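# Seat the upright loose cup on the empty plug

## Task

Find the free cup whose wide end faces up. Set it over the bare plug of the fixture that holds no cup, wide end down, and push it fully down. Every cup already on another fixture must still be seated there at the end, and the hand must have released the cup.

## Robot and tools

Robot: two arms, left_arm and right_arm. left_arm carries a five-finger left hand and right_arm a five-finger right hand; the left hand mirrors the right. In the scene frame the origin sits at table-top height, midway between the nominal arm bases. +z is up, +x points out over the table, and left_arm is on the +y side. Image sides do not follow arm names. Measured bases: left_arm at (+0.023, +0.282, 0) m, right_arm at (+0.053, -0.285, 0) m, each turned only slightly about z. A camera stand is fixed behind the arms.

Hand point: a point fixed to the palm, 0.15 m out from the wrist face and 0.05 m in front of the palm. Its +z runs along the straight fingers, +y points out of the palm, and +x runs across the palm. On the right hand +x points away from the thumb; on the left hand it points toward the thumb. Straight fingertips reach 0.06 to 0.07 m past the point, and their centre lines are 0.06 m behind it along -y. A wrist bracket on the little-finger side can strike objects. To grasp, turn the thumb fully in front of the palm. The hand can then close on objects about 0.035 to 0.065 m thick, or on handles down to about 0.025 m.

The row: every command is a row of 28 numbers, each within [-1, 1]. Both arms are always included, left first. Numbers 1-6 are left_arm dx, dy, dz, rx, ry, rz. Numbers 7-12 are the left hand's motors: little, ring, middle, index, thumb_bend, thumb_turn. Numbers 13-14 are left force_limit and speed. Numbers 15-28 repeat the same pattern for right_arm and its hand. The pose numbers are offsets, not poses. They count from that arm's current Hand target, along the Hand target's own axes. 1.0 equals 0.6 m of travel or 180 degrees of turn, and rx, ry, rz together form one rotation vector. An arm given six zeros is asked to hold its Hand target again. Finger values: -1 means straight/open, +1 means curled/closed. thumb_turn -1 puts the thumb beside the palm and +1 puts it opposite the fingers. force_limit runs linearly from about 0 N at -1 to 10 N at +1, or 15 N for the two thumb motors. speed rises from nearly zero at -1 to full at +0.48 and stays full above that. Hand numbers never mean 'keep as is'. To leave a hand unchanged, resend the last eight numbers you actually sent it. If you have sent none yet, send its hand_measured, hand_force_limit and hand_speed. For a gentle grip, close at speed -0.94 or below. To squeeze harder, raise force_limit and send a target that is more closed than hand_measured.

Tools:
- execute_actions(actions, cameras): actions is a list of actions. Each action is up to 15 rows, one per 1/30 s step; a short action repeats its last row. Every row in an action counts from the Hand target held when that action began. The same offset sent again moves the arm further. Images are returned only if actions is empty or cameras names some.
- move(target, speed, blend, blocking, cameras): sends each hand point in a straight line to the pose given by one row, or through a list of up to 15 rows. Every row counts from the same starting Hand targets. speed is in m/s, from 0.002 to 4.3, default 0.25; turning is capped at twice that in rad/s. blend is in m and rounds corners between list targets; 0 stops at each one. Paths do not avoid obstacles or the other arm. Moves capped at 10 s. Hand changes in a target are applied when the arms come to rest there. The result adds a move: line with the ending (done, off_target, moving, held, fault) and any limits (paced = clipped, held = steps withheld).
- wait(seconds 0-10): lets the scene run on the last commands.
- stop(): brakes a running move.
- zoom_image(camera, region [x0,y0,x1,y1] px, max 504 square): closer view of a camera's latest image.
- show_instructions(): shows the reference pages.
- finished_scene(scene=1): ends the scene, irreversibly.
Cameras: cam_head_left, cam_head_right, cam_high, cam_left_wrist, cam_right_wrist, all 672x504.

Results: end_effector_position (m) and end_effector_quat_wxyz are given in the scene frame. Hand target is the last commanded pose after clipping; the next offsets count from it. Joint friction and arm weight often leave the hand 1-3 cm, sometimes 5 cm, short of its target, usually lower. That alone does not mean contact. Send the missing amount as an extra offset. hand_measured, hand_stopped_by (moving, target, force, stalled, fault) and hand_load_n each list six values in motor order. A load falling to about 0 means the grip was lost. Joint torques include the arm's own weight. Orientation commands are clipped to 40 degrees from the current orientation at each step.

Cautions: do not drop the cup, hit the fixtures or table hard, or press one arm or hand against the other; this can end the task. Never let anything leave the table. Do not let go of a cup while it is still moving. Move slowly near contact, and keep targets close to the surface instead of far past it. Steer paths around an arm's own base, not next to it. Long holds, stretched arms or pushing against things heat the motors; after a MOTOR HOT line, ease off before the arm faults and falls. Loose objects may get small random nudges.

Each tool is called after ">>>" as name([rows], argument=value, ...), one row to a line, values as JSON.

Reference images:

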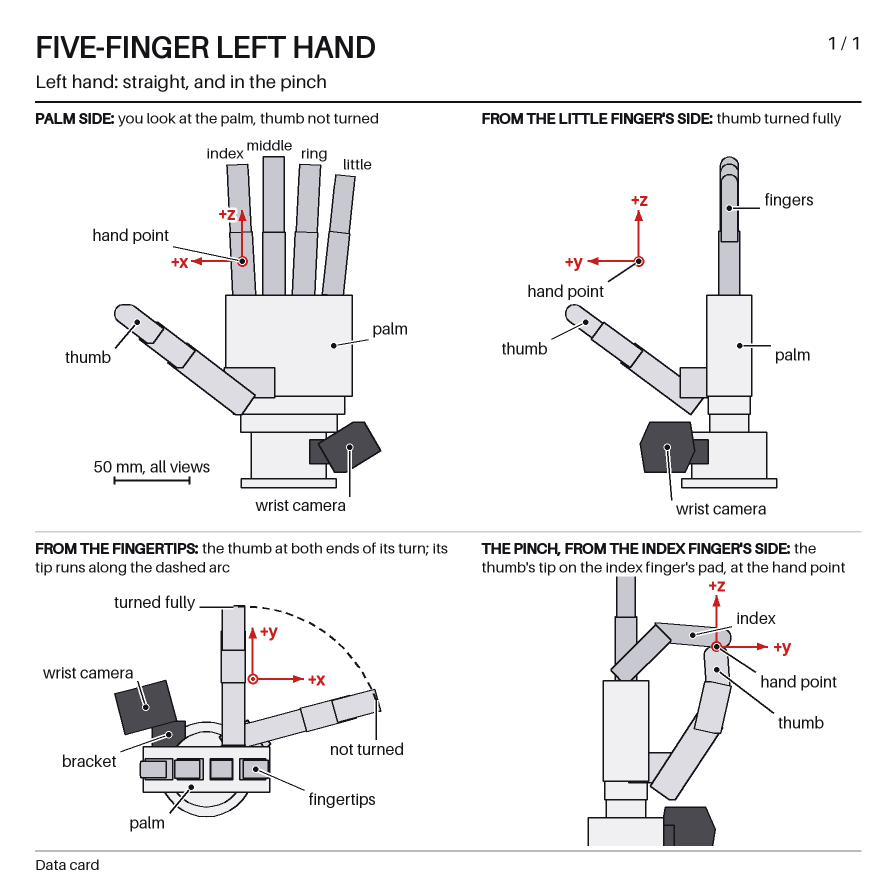

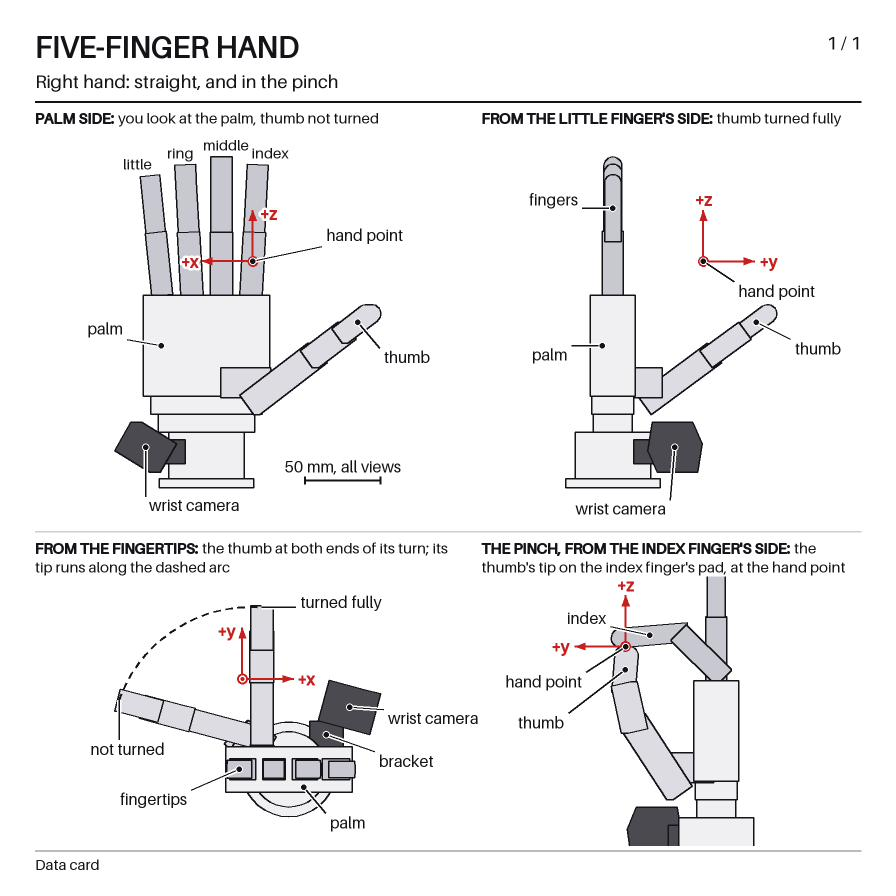

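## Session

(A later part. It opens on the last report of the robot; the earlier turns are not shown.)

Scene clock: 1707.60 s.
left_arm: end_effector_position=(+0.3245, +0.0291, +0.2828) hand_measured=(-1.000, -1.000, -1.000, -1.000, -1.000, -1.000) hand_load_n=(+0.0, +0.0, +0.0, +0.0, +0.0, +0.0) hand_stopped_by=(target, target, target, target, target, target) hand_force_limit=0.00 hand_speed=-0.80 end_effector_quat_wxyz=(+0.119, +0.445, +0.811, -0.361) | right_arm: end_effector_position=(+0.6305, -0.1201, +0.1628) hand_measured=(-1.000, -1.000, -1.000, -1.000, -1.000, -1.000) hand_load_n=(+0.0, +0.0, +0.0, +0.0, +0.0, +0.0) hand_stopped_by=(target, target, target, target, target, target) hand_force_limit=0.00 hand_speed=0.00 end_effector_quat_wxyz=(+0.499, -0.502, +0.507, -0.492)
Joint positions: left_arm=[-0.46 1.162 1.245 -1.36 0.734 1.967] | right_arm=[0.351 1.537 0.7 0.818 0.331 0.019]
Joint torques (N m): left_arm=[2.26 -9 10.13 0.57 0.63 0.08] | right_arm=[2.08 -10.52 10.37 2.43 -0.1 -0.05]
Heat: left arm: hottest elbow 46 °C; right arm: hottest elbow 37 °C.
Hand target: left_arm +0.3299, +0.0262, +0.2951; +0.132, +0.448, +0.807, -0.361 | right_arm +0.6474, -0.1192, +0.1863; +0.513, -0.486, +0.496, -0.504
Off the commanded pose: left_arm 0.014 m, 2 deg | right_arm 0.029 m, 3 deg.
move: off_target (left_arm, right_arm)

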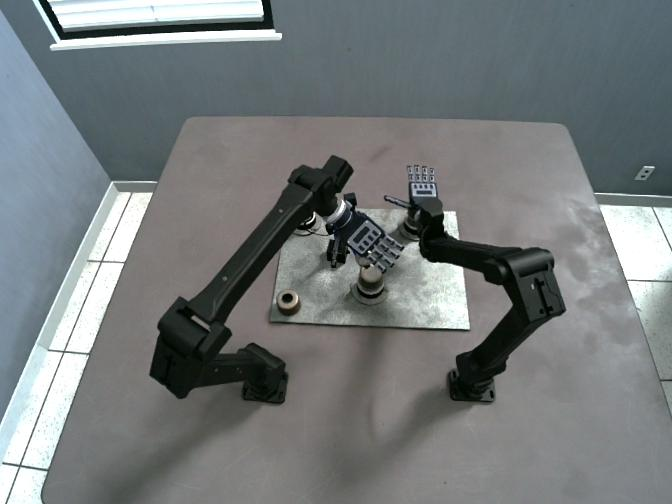

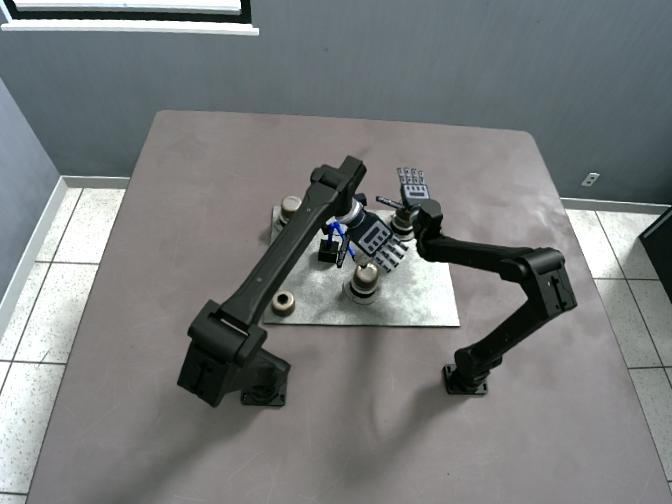

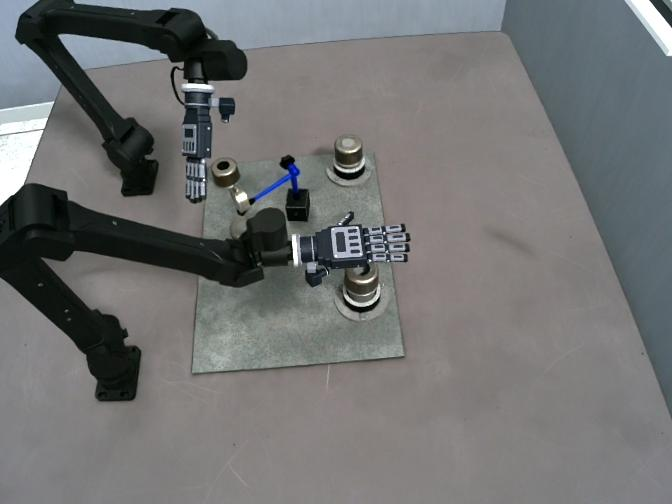

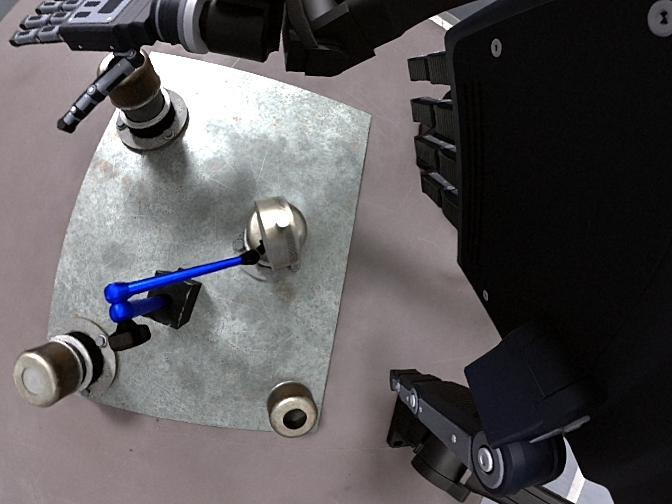

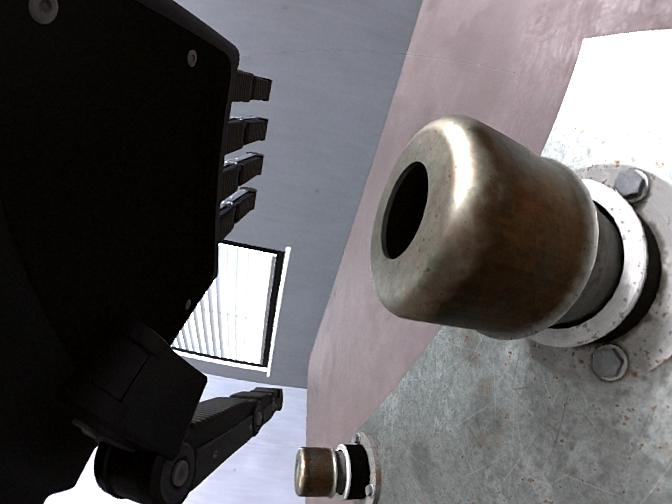

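>>> move(target=[0,0,0,0,0,0,-1,-1,-1,-1,-1,-1,0,-0.8,0.0015,0.0758,0.0273,0,0,0,-1,-1,-1,-1,-1,-1,0,0], speed=0.06, cameras=["all"])

>>> zoom_image(camera="cam_left_wrist", region=[60, 0, 260, 160])

>>> zoom_image(camera="cam_head_left", region=[385, 150, 485, 260])

>>> zoom_image(camera="cam_high", region=[300, 200, 430, 330])

Scene clock: 1834.00 s.
left_arm: end_effector_position=(+0.3245, +0.0291, +0.2828) hand_measured=(-1.000, -1.000, -1.000, -1.000, -1.000, -1.000) hand_load_n=(+0.0, +0.0, +0.0, +0.0, +0.0, +0.0) hand_stopped_by=(target, target, target, target, target, target) hand_force_limit=0.00 hand_speed=-0.80 end_effector_quat_wxyz=(+0.119, +0.445, +0.811, -0.361) | right_arm: end_effector_position=(+0.6482, -0.1200, +0.1234) hand_measured=(-1.000, -1.000, -1.000, -1.000, -1.000, -1.000) hand_load_n=(+0.0, +0.0, +0.0, +0.0, +0.0, +0.0) hand_stopped_by=(target, target, target, target, target, target) hand_force_limit=0.00 hand_speed=0.00 end_effector_quat_wxyz=(+0.501, -0.500, +0.506, -0.493)
Joint positions: left_arm=[-0.46 1.162 1.245 -1.36 0.734 1.967] | right_arm=[0.338 1.68 0.718 0.949 0.318 0.019]
Joint torques (N m): left_arm=[2.32 -8.94 10.26 0.58 0.65 0.04] | right_arm=[2.08 -11.34 9.46 2.54 -0.11 -0.04]
Heat: left arm: hottest elbow 47 °C; right arm: hottest elbow 37 °C.
Hand target: left_arm +0.3299, +0.0262, +0.2951; +0.132, +0.448, +0.807, -0.361 | right_arm +0.6653, -0.1193, +0.1415; +0.513, -0.486, +0.496, -0.504
Off the commanded pose: left_arm 0.014 m, 2 deg | right_arm 0.025 m, 3 deg.
move: off_target (left_arm, right_arm)

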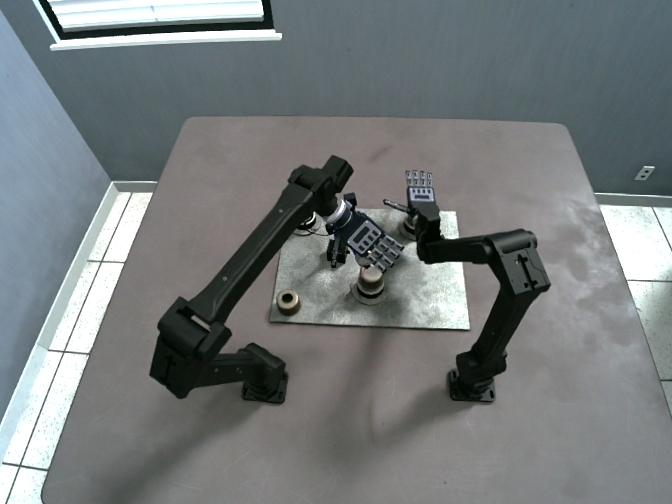

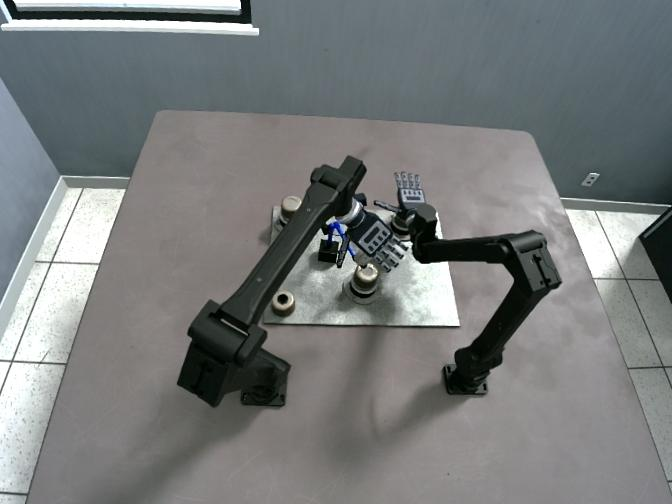

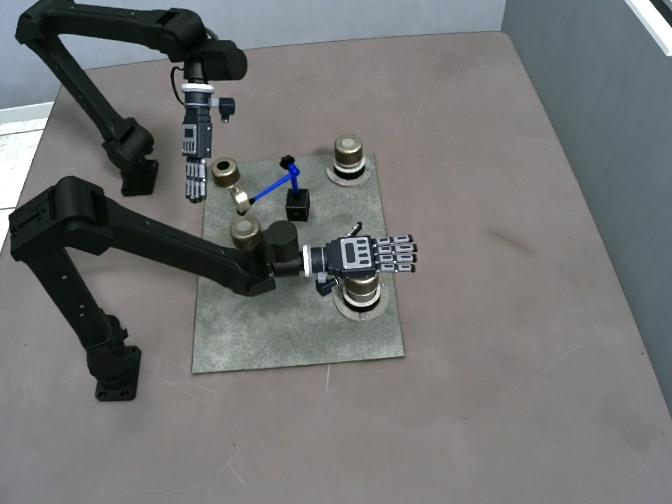

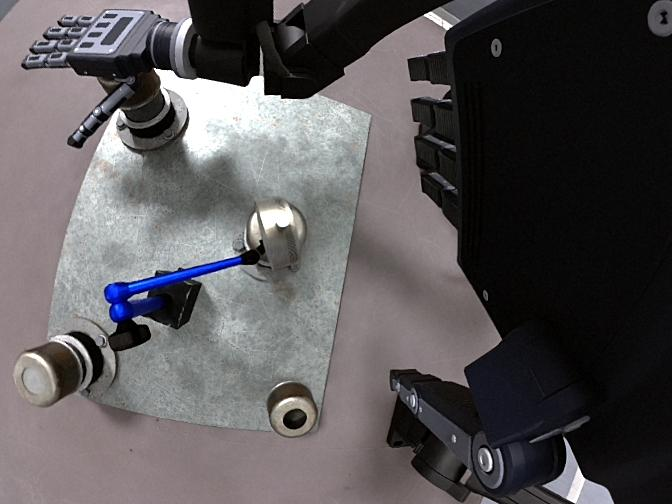

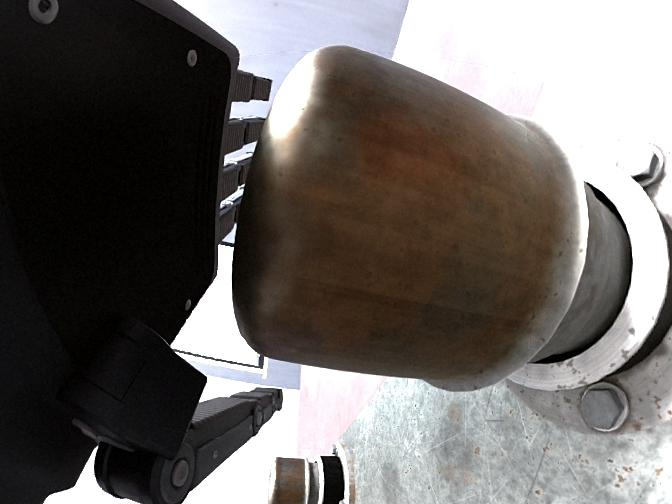

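Scaled by 2.520 from the camera's 672x504 image, which has a finer 960x720 frame.

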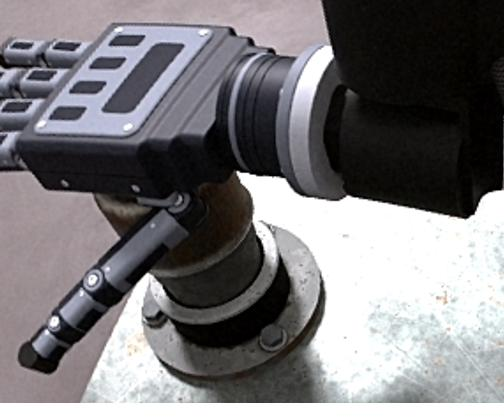

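Scaled by 4.582.

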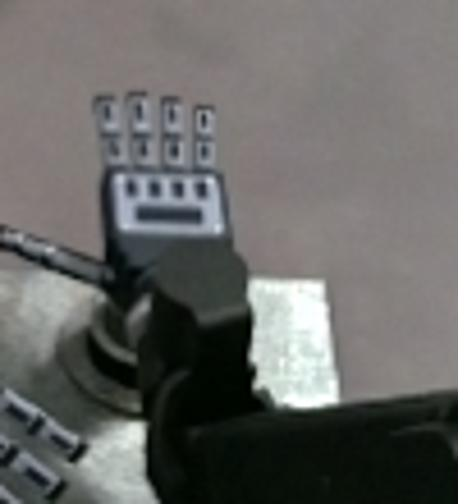

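Scaled by 3.877.

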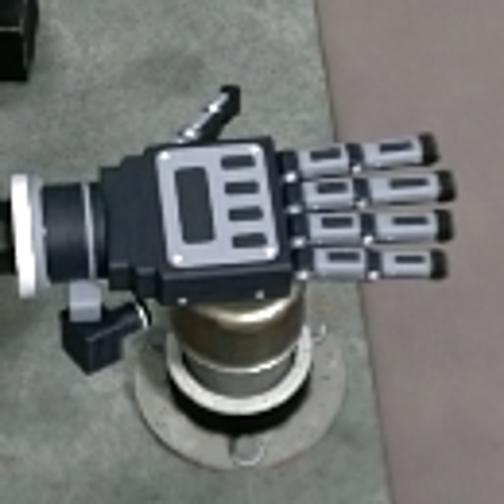

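>>> move(target=[0,0,0,0,0,0,-1,-1,-1,-1,-1,-1,0,-0.8,0,0.05,0,0,0,0,-1,-1,-1,-1,-1,-1,0,0], speed=0.04, cameras=["cam_high","cam_left_wrist","cam_right_wrist"])

>>> zoom_image(camera="cam_left_wrist", region=[60, 0, 260, 160])

>>> zoom_image(camera="cam_high", region=[300, 200, 430, 330])

Scene clock: 1863.23 s.
left_arm: end_effector_position=(+0.3245, +0.0291, +0.2828) hand_measured=(-1.000, -1.000, -1.000, -1.000, -1.000, -1.000) hand_load_n=(+0.0, +0.0, +0.0, +0.0, +0.0, +0.0) hand_stopped_by=(target, target, target, target, target, target) hand_force_limit=0.00 hand_speed=-0.80 end_effector_quat_wxyz=(+0.119, +0.445, +0.811, -0.361) | right_arm: end_effector_position=(+0.6520, -0.1187, +0.0990) hand_measured=(-1.000, -1.000, -1.000, -1.000, -1.000, -1.000) hand_load_n=(+0.0, +0.0, +0.0, +0.0, +0.0, -0.5) hand_stopped_by=(target, target, target, target, target, target) hand_force_limit=0.00 hand_speed=0.00 end_effector_quat_wxyz=(+0.504, -0.497, +0.504, -0.494)
Joint positions: left_arm=[-0.46 1.162 1.245 -1.36 0.734 1.967] | right_arm=[0.338 1.761 0.718 1.039 0.316 0.019]
Joint torques (N m): left_arm=[2.55 -8.7 10.15 0.7 0.63 0.05] | right_arm=[2.08 -11.75 8.31 2.48 -0.07 -0.04]
Heat: left arm: hottest elbow 47 °C; right arm: hottest elbow 36 °C.
Hand target: left_arm +0.3299, +0.0262, +0.2951; +0.132, +0.448, +0.807, -0.361 | right_arm +0.6664, -0.1186, +0.1115; +0.513, -0.486, +0.496, -0.504
Off the commanded pose: left_arm 0.014 m, 2 deg | right_arm 0.019 m, 2 deg.
move: off_target (left_arm, right_arm)
Images, in order (width x height): cam_high 672x504, cam_left_wrist 672x504, cam_right_wrist 672x504.

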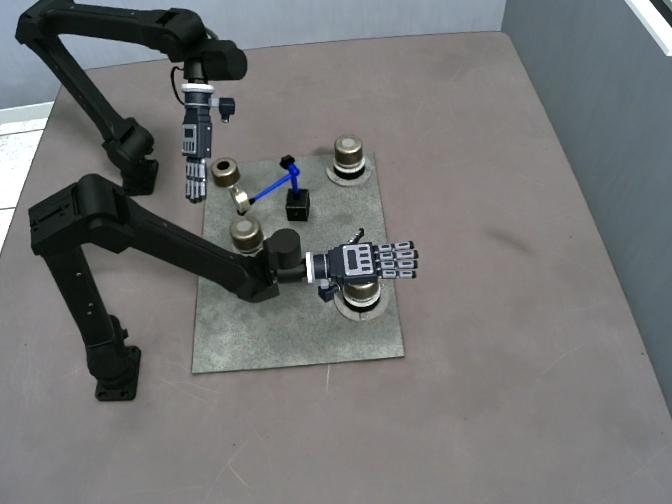

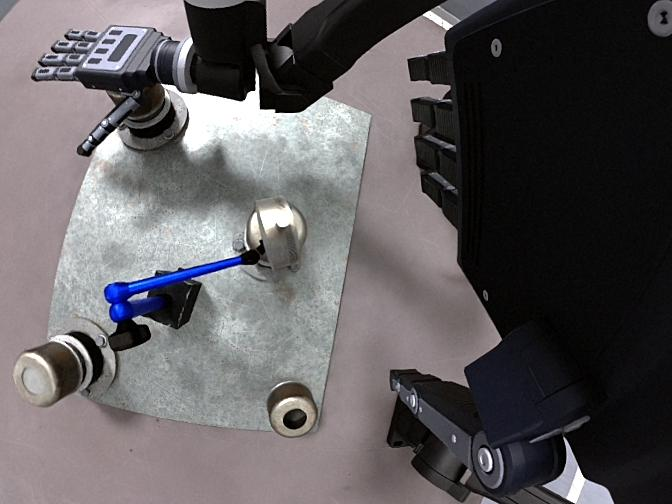

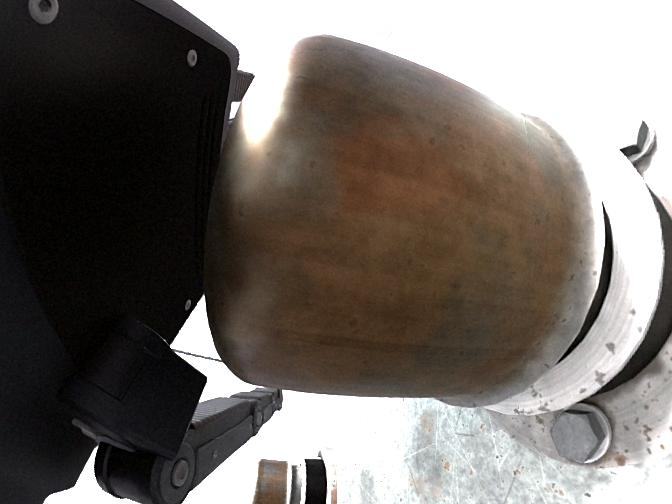

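Scaled by 2.520 from the camera's 672x504 image, which has a finer 960x720 frame.

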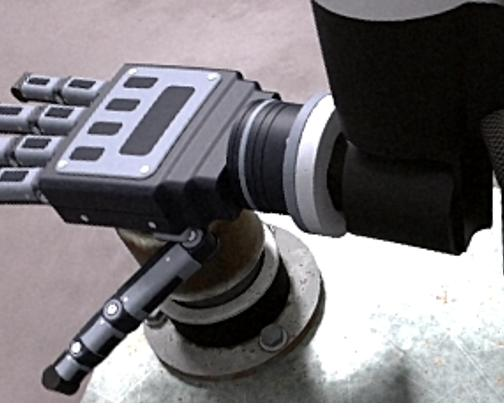

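Scaled by 3.877.

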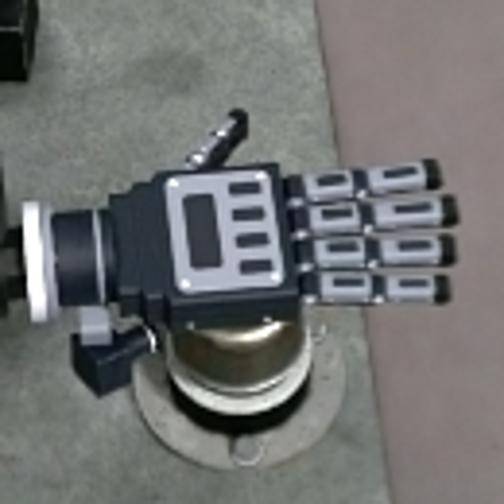

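>>> move(target=[0,0,0,0,0,0,-1,-1,-1,-1,-1,-1,0,-0.8,0,0.045,0,0,0,0,-1,-1,-1,-1,-1,-1,0,0], speed=0.04, cameras=["cam_high","cam_left_wrist","cam_right_wrist"])

>>> zoom_image(camera="cam_left_wrist", region=[60, 0, 260, 160])

>>> zoom_image(camera="cam_high", region=[300, 200, 430, 330])

Scene clock: 1874.77 s.
left_arm: end_effector_position=(+0.3245, +0.0291, +0.2828) hand_measured=(-1.000, -1.000, -1.000, -1.000, -1.000, -1.000) hand_load_n=(+0.0, +0.0, +0.0, +0.0, +0.0, +0.0) hand_stopped_by=(target, target, target, target, target, target) hand_force_limit=0.00 hand_speed=-0.80 end_effector_quat_wxyz=(+0.119, +0.445, +0.811, -0.361) | right_arm: end_effector_position=(+0.6547, -0.1172, +0.0851) hand_measured=(-1.000, -1.000, -1.000, -1.000, -1.000, -1.000) hand_load_n=(+0.0, +0.0, -0.5, -0.5, +0.0, -0.5) hand_stopped_by=(target, target, target, target, target, target) hand_force_limit=0.00 hand_speed=0.00 end_effector_quat_wxyz=(+0.514, -0.490, +0.499, -0.497)
Joint positions: left_arm=[-0.46 1.162 1.245 -1.36 0.734 1.967] | right_arm=[0.338 1.825 0.719 1.129 0.313 0.019]
Joint torques (N m): left_arm=[2.43 -8.82 10.28 0.79 0.63 0.04] | right_arm=[2.08 -10.7 7.76 2.13 0.07 -0.04]
Heat: left arm: hottest elbow 47 °C; right arm: hottest elbow 36 °C.
Hand target: left_arm +0.3299, +0.0262, +0.2951; +0.132, +0.448, +0.807, -0.361 | right_arm +0.6673, -0.1183, +0.0844; +0.513, -0.486, +0.496, -0.504
Off the commanded pose: left_arm 0.014 m, 2 deg | right_arm 0.013 m, 1 deg.
move: off_target (left_arm, right_arm)
Images, in order (width x height): cam_high 672x504, cam_left_wrist 672x504, cam_right_wrist 672x504.

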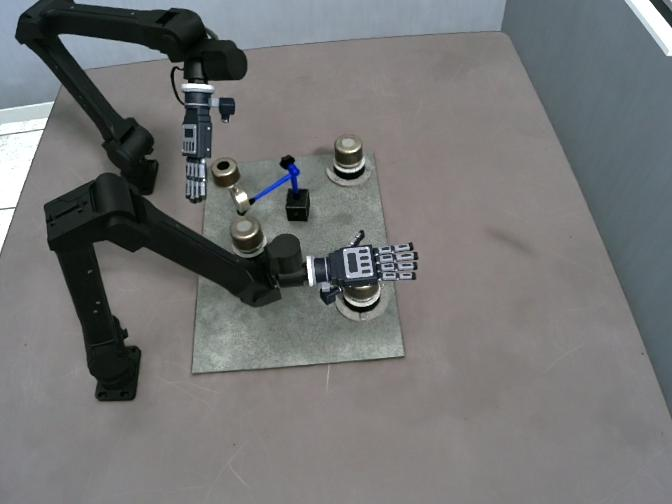

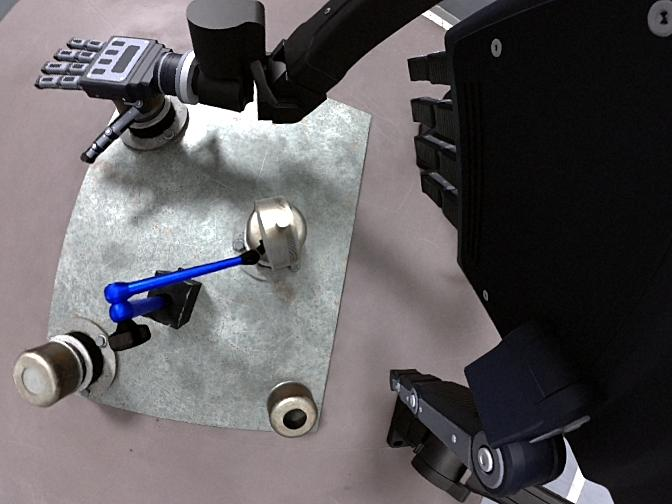

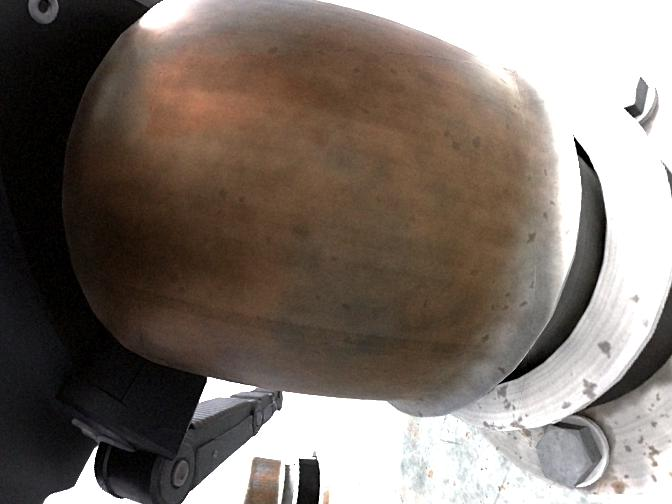

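Scaled by 2.520 from the camera's 672x504 image, which has a finer 960x720 frame.

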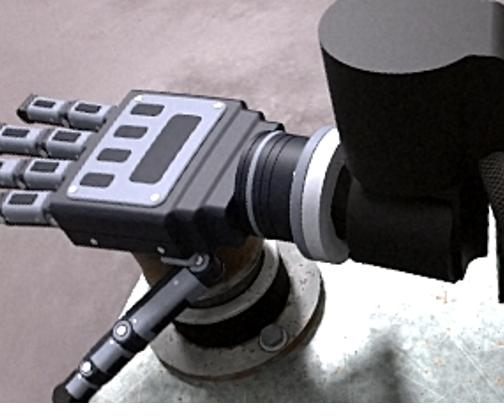

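Scaled by 3.877.

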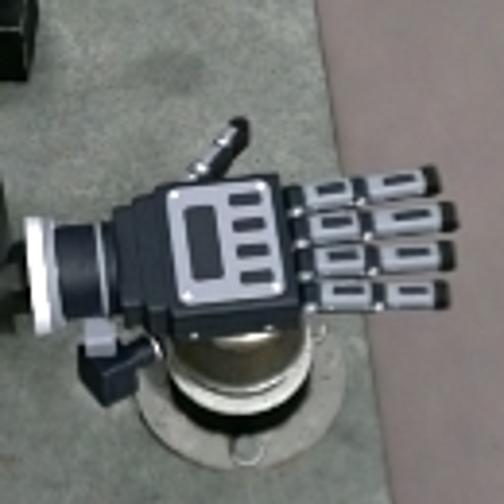

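>>> move(target=[0,0,0,0,0,0,-1,-1,-1,-1,-1,-1,0,-0.8,0,0.03,0,0,0,0,-1,-1,-1,-1,-1,-1,0,0], speed=0.04, cameras=["cam_high","cam_left_wrist","cam_right_wrist"])

>>> zoom_image(camera="cam_high", region=[300, 200, 430, 330])

Scene clock: 1891.90 s.
left_arm: end_effector_position=(+0.3245, +0.0291, +0.2828) hand_measured=(-1.000, -1.000, -1.000, -1.000, -1.000, -1.000) hand_load_n=(+0.0, +0.0, +0.0, +0.0, +0.0, +0.0) hand_stopped_by=(target, target, target, target, target, target) hand_force_limit=0.00 hand_speed=-0.80 end_effector_quat_wxyz=(+0.119, +0.445, +0.811, -0.361) | right_arm: end_effector_position=(+0.6582, -0.1108, +0.0827) hand_measured=(-1.000, -1.000, -1.000, -1.000, -1.000, -1.000) hand_load_n=(+0.0, +0.0, +0.0, +0.0, +0.0, -0.5) hand_stopped_by=(target, target, target, target, target, target) hand_force_limit=0.00 hand_speed=0.00 end_effector_quat_wxyz=(+0.527, -0.481, +0.491, -0.500)
Joint positions: left_arm=[-0.46 1.162 1.245 -1.36 0.734 1.967] | right_arm=[0.344 1.864 0.729 1.193 0.309 0.019]
Joint torques (N m): left_arm=[2.14 -8.94 10.35 0.65 0.63 0.06] | right_arm=[1.79 -9.93 6.86 1.61 0.25 -0.04]
Heat: left arm: hottest elbow 47 °C; right arm: hottest elbow 35 °C.
Hand target: left_arm +0.3299, +0.0262, +0.2951; +0.132, +0.448, +0.807, -0.361 | right_arm +0.6679, -0.1178, +0.0664; +0.513, -0.486, +0.496, -0.504
Off the commanded pose: left_arm 0.014 m, 2 deg | right_arm 0.020 m, 2 deg.
move: off_target (left_arm, right_arm)
Images, in order (width x height): cam_high 672x504, cam_left_wrist 672x504, cam_right_wrist 672x504.

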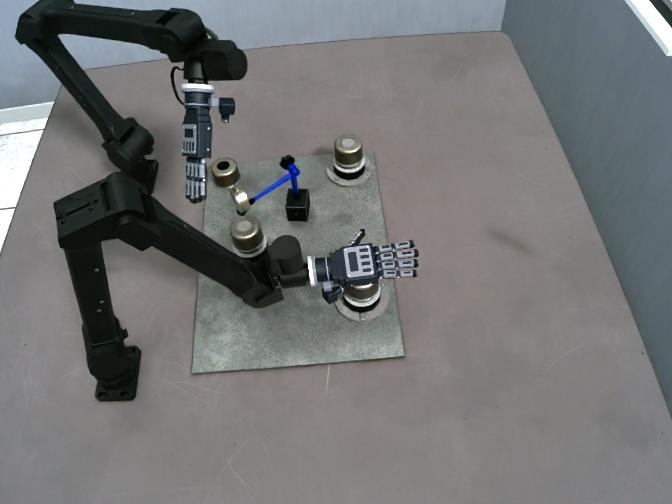

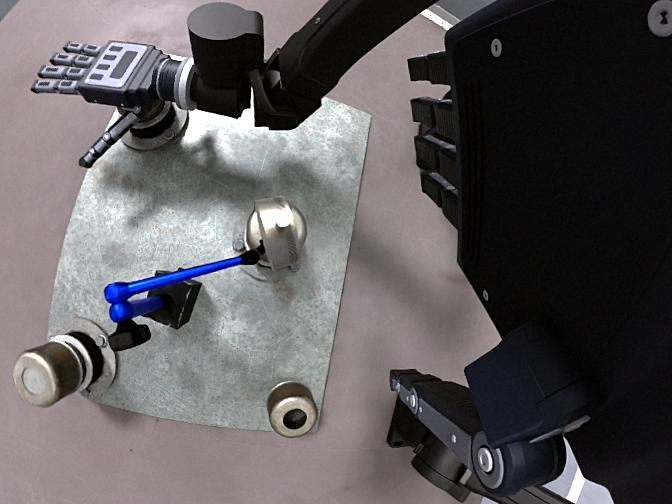

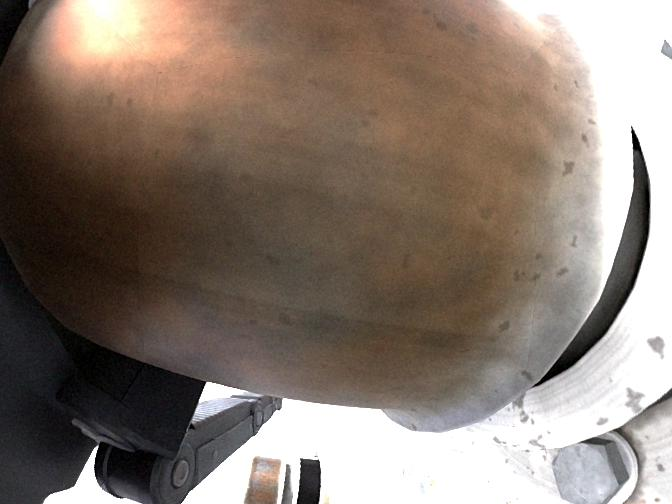

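Scaled by 3.877.

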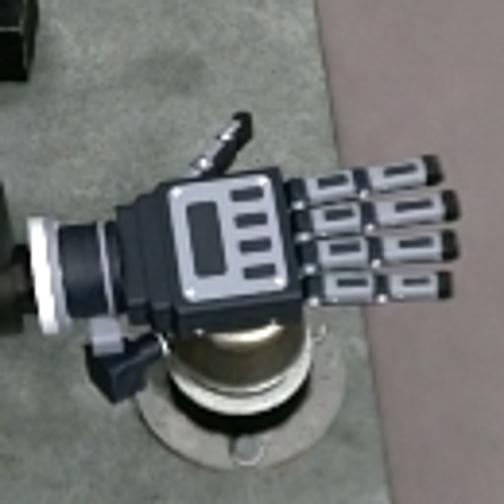

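>>> move([
  [0,0,0,0,0,0,-1,-1,-1,-1,-1,-1,0,-0.8,0,-0.19,0,0,0,0,-1,-1,-1,-1,-1,-1,0,0],
  [0,0,0,0,0,0,-1,-1,-1,-1,-1,-1,0,-0.8,0.08,-0.24,-0.35,0,0,0,-1,-1,-1,-1,-1,-1,0,0],
], speed=[0.08,0.2], blend=[0.03,0], cameras=["all"])

>>> zoom_image(camera="cam_left_wrist", region=[80, 20, 200, 160])

>>> zoom_image(camera="cam_high", region=[325, 250, 395, 320])

>>> zoom_image(camera="cam_right_wrist", region=[280, 100, 672, 504])

Scene clock: 1910.67 s.
left_arm: end_effector_position=(+0.3245, +0.0291, +0.2828) hand_measured=(-1.000, -1.000, -1.000, -1.000, -1.000, -1.000) hand_load_n=(+0.0, +0.0, +0.0, +0.0, +0.0, +0.0) hand_stopped_by=(target, target, target, target, target, target) hand_force_limit=0.00 hand_speed=-0.80 end_effector_quat_wxyz=(+0.119, +0.445, +0.811, -0.361) | right_arm: end_effector_position=(+0.4515, -0.1704, +0.2018) hand_measured=(-1.000, -1.000, -1.000, -1.000, -1.000, -1.000) hand_load_n=(+0.0, +0.0, +0.0, +0.0, +0.0, +0.0) hand_stopped_by=(target, target, target, target, target, target) hand_force_limit=0.00 hand_speed=0.00 end_effector_quat_wxyz=(+0.517, -0.480, +0.500, -0.502)
Joint positions: left_arm=[-0.46 1.162 1.245 -1.36 0.734 1.967] | right_arm=[0.408 0.861 0.273 0.63 0.395 0.019]
Joint torques (N m): left_arm=[2.32 -8.94 10.17 0.65 0.65 0.05] | right_arm=[3.08 -1.2 9.01 1.42 0.11 -0.07]
Heat: left arm: hottest elbow 47 °C; right arm: hottest elbow 34 °C.
Hand target: left_arm +0.3299, +0.0262, +0.2951; +0.132, +0.448, +0.807, -0.361 | right_arm +0.4529, -0.1683, +0.2020; +0.513, -0.486, +0.496, -0.504
Off the commanded pose: left_arm 0.014 m, 2 deg | right_arm 0.003 m, 1 deg.
move: off_target (left_arm)

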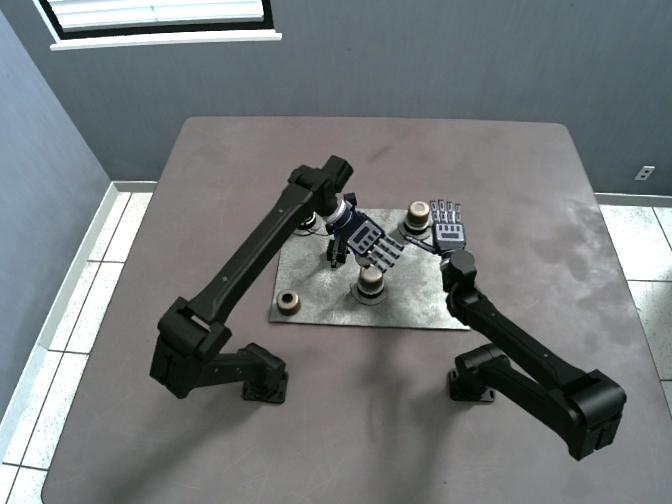

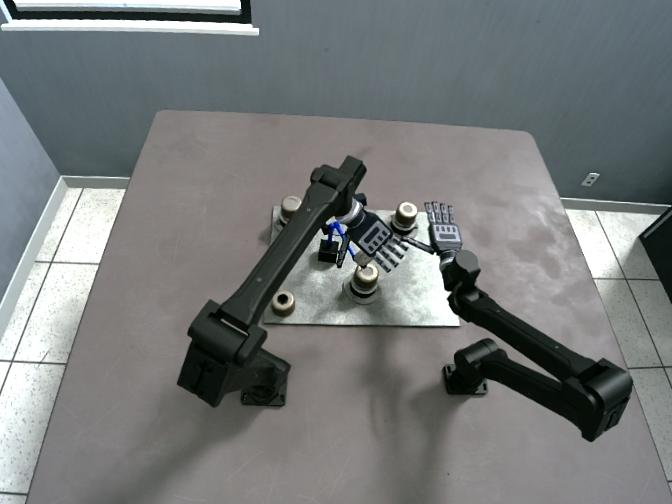

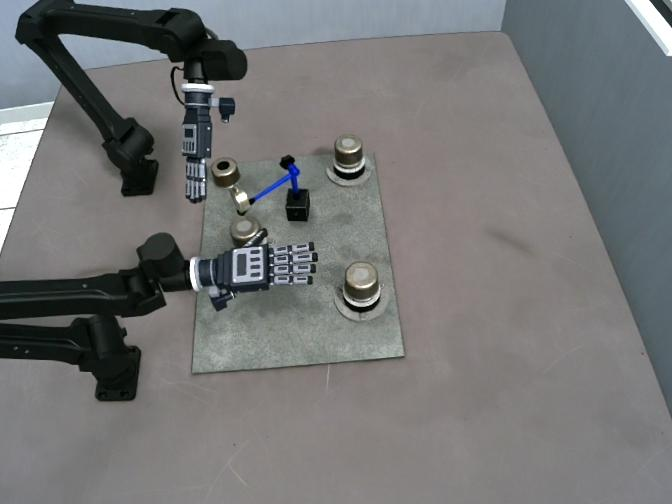

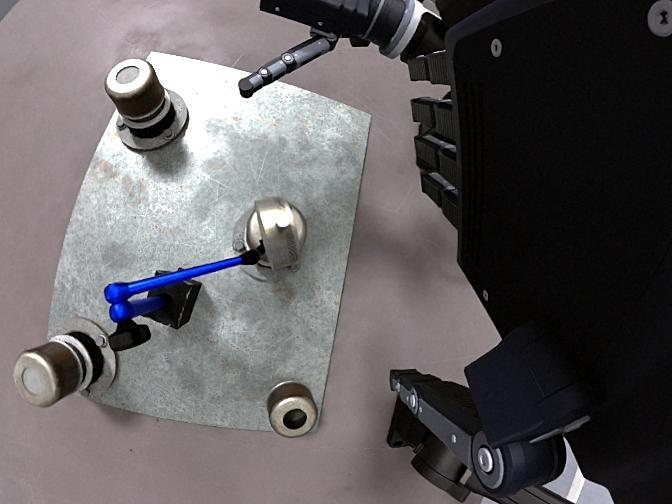

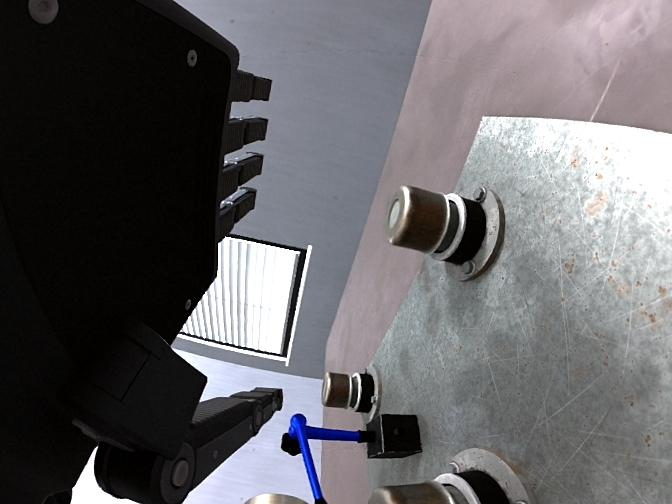

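Scaled by 3.600 from the camera's 672x504 image, which has a finer 960x720 frame.

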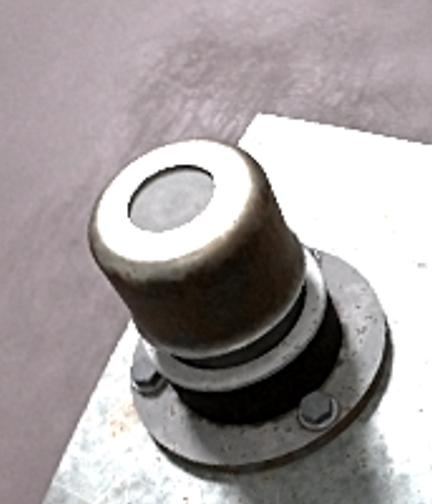

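Scaled by 7.200.

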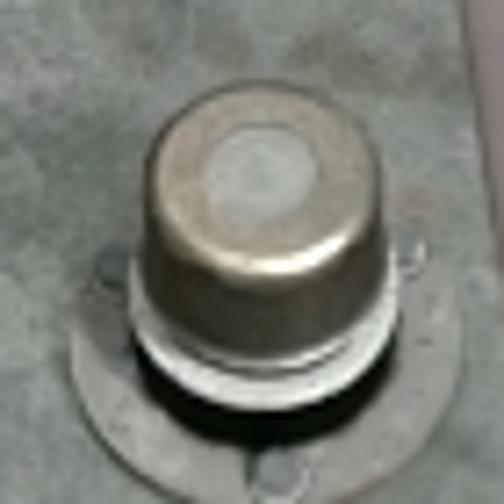

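Scaled by 1.248 from the camera's 672x504 image, which has a finer 960x720 frame.

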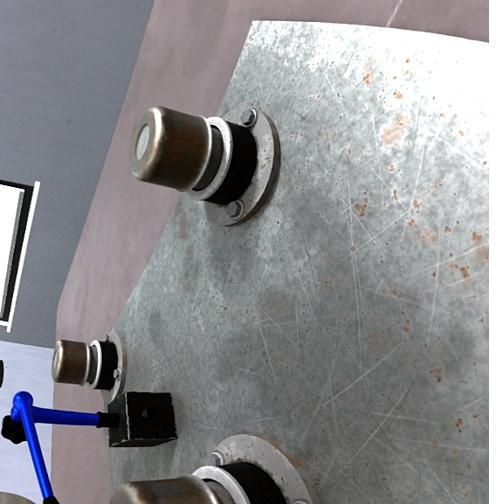

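>>> zoom_image(camera="cam_left_wrist", region=[0, 310, 130, 430])

>>> zoom_image(camera="cam_left_wrist", region=[85, 40, 205, 160])

>>> zoom_image(camera="cam_right_wrist", region=[370, 160, 530, 300])

>>> zoom_image(camera="cam_right_wrist", region=[300, 340, 430, 440])

>>> zoom_image(camera="cam_high", region=[315, 120, 385, 190])

>>> zoom_image(camera="cam_head_left", region=[340, 170, 450, 310])

Scaled by 3.877 from the camera's 672x504 image, which has a finer 960x720 frame.

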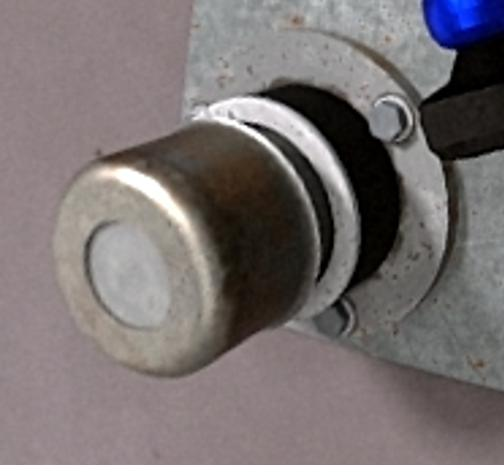

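Scaled by 4.200 from the camera's 672x504 image, which has a finer 960x720 frame.

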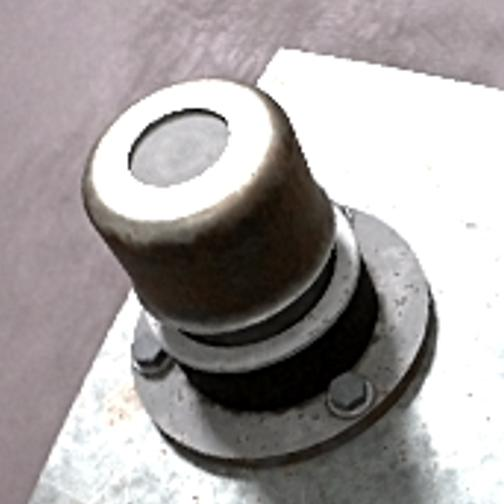

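Scaled by 3.150 from the camera's 672x504 image, which has a finer 960x720 frame.

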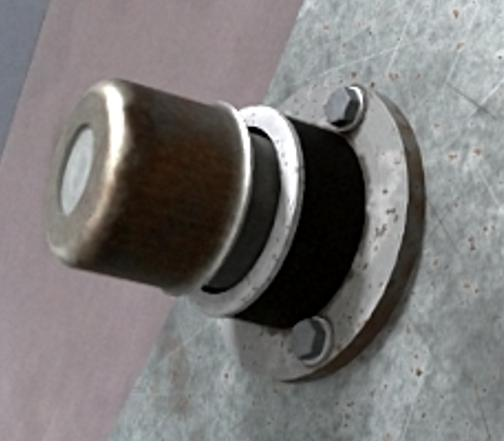

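Scaled by 3.877 from the camera's 672x504 image, which has a finer 960x720 frame.

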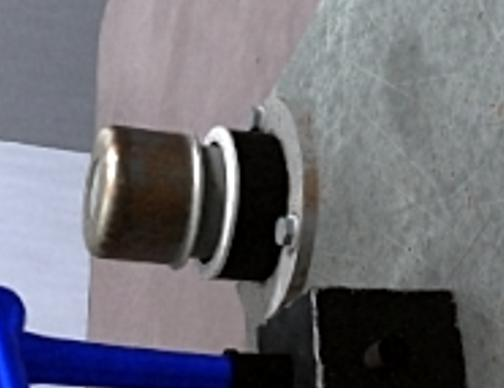

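Scaled by 7.200.

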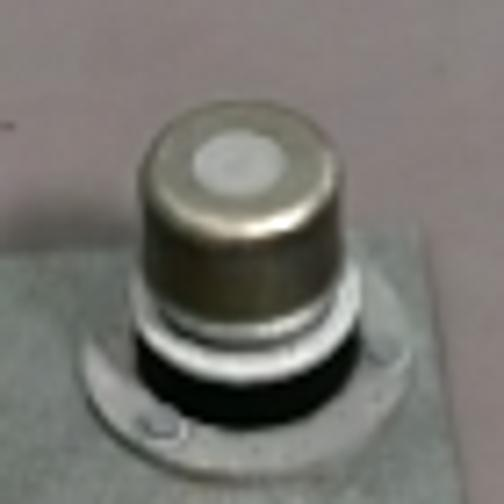

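Scaled by 3.600.

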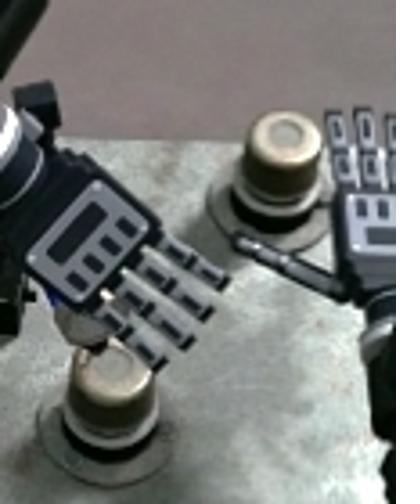

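>>> finished_scene()

The scene is finished: the task was done.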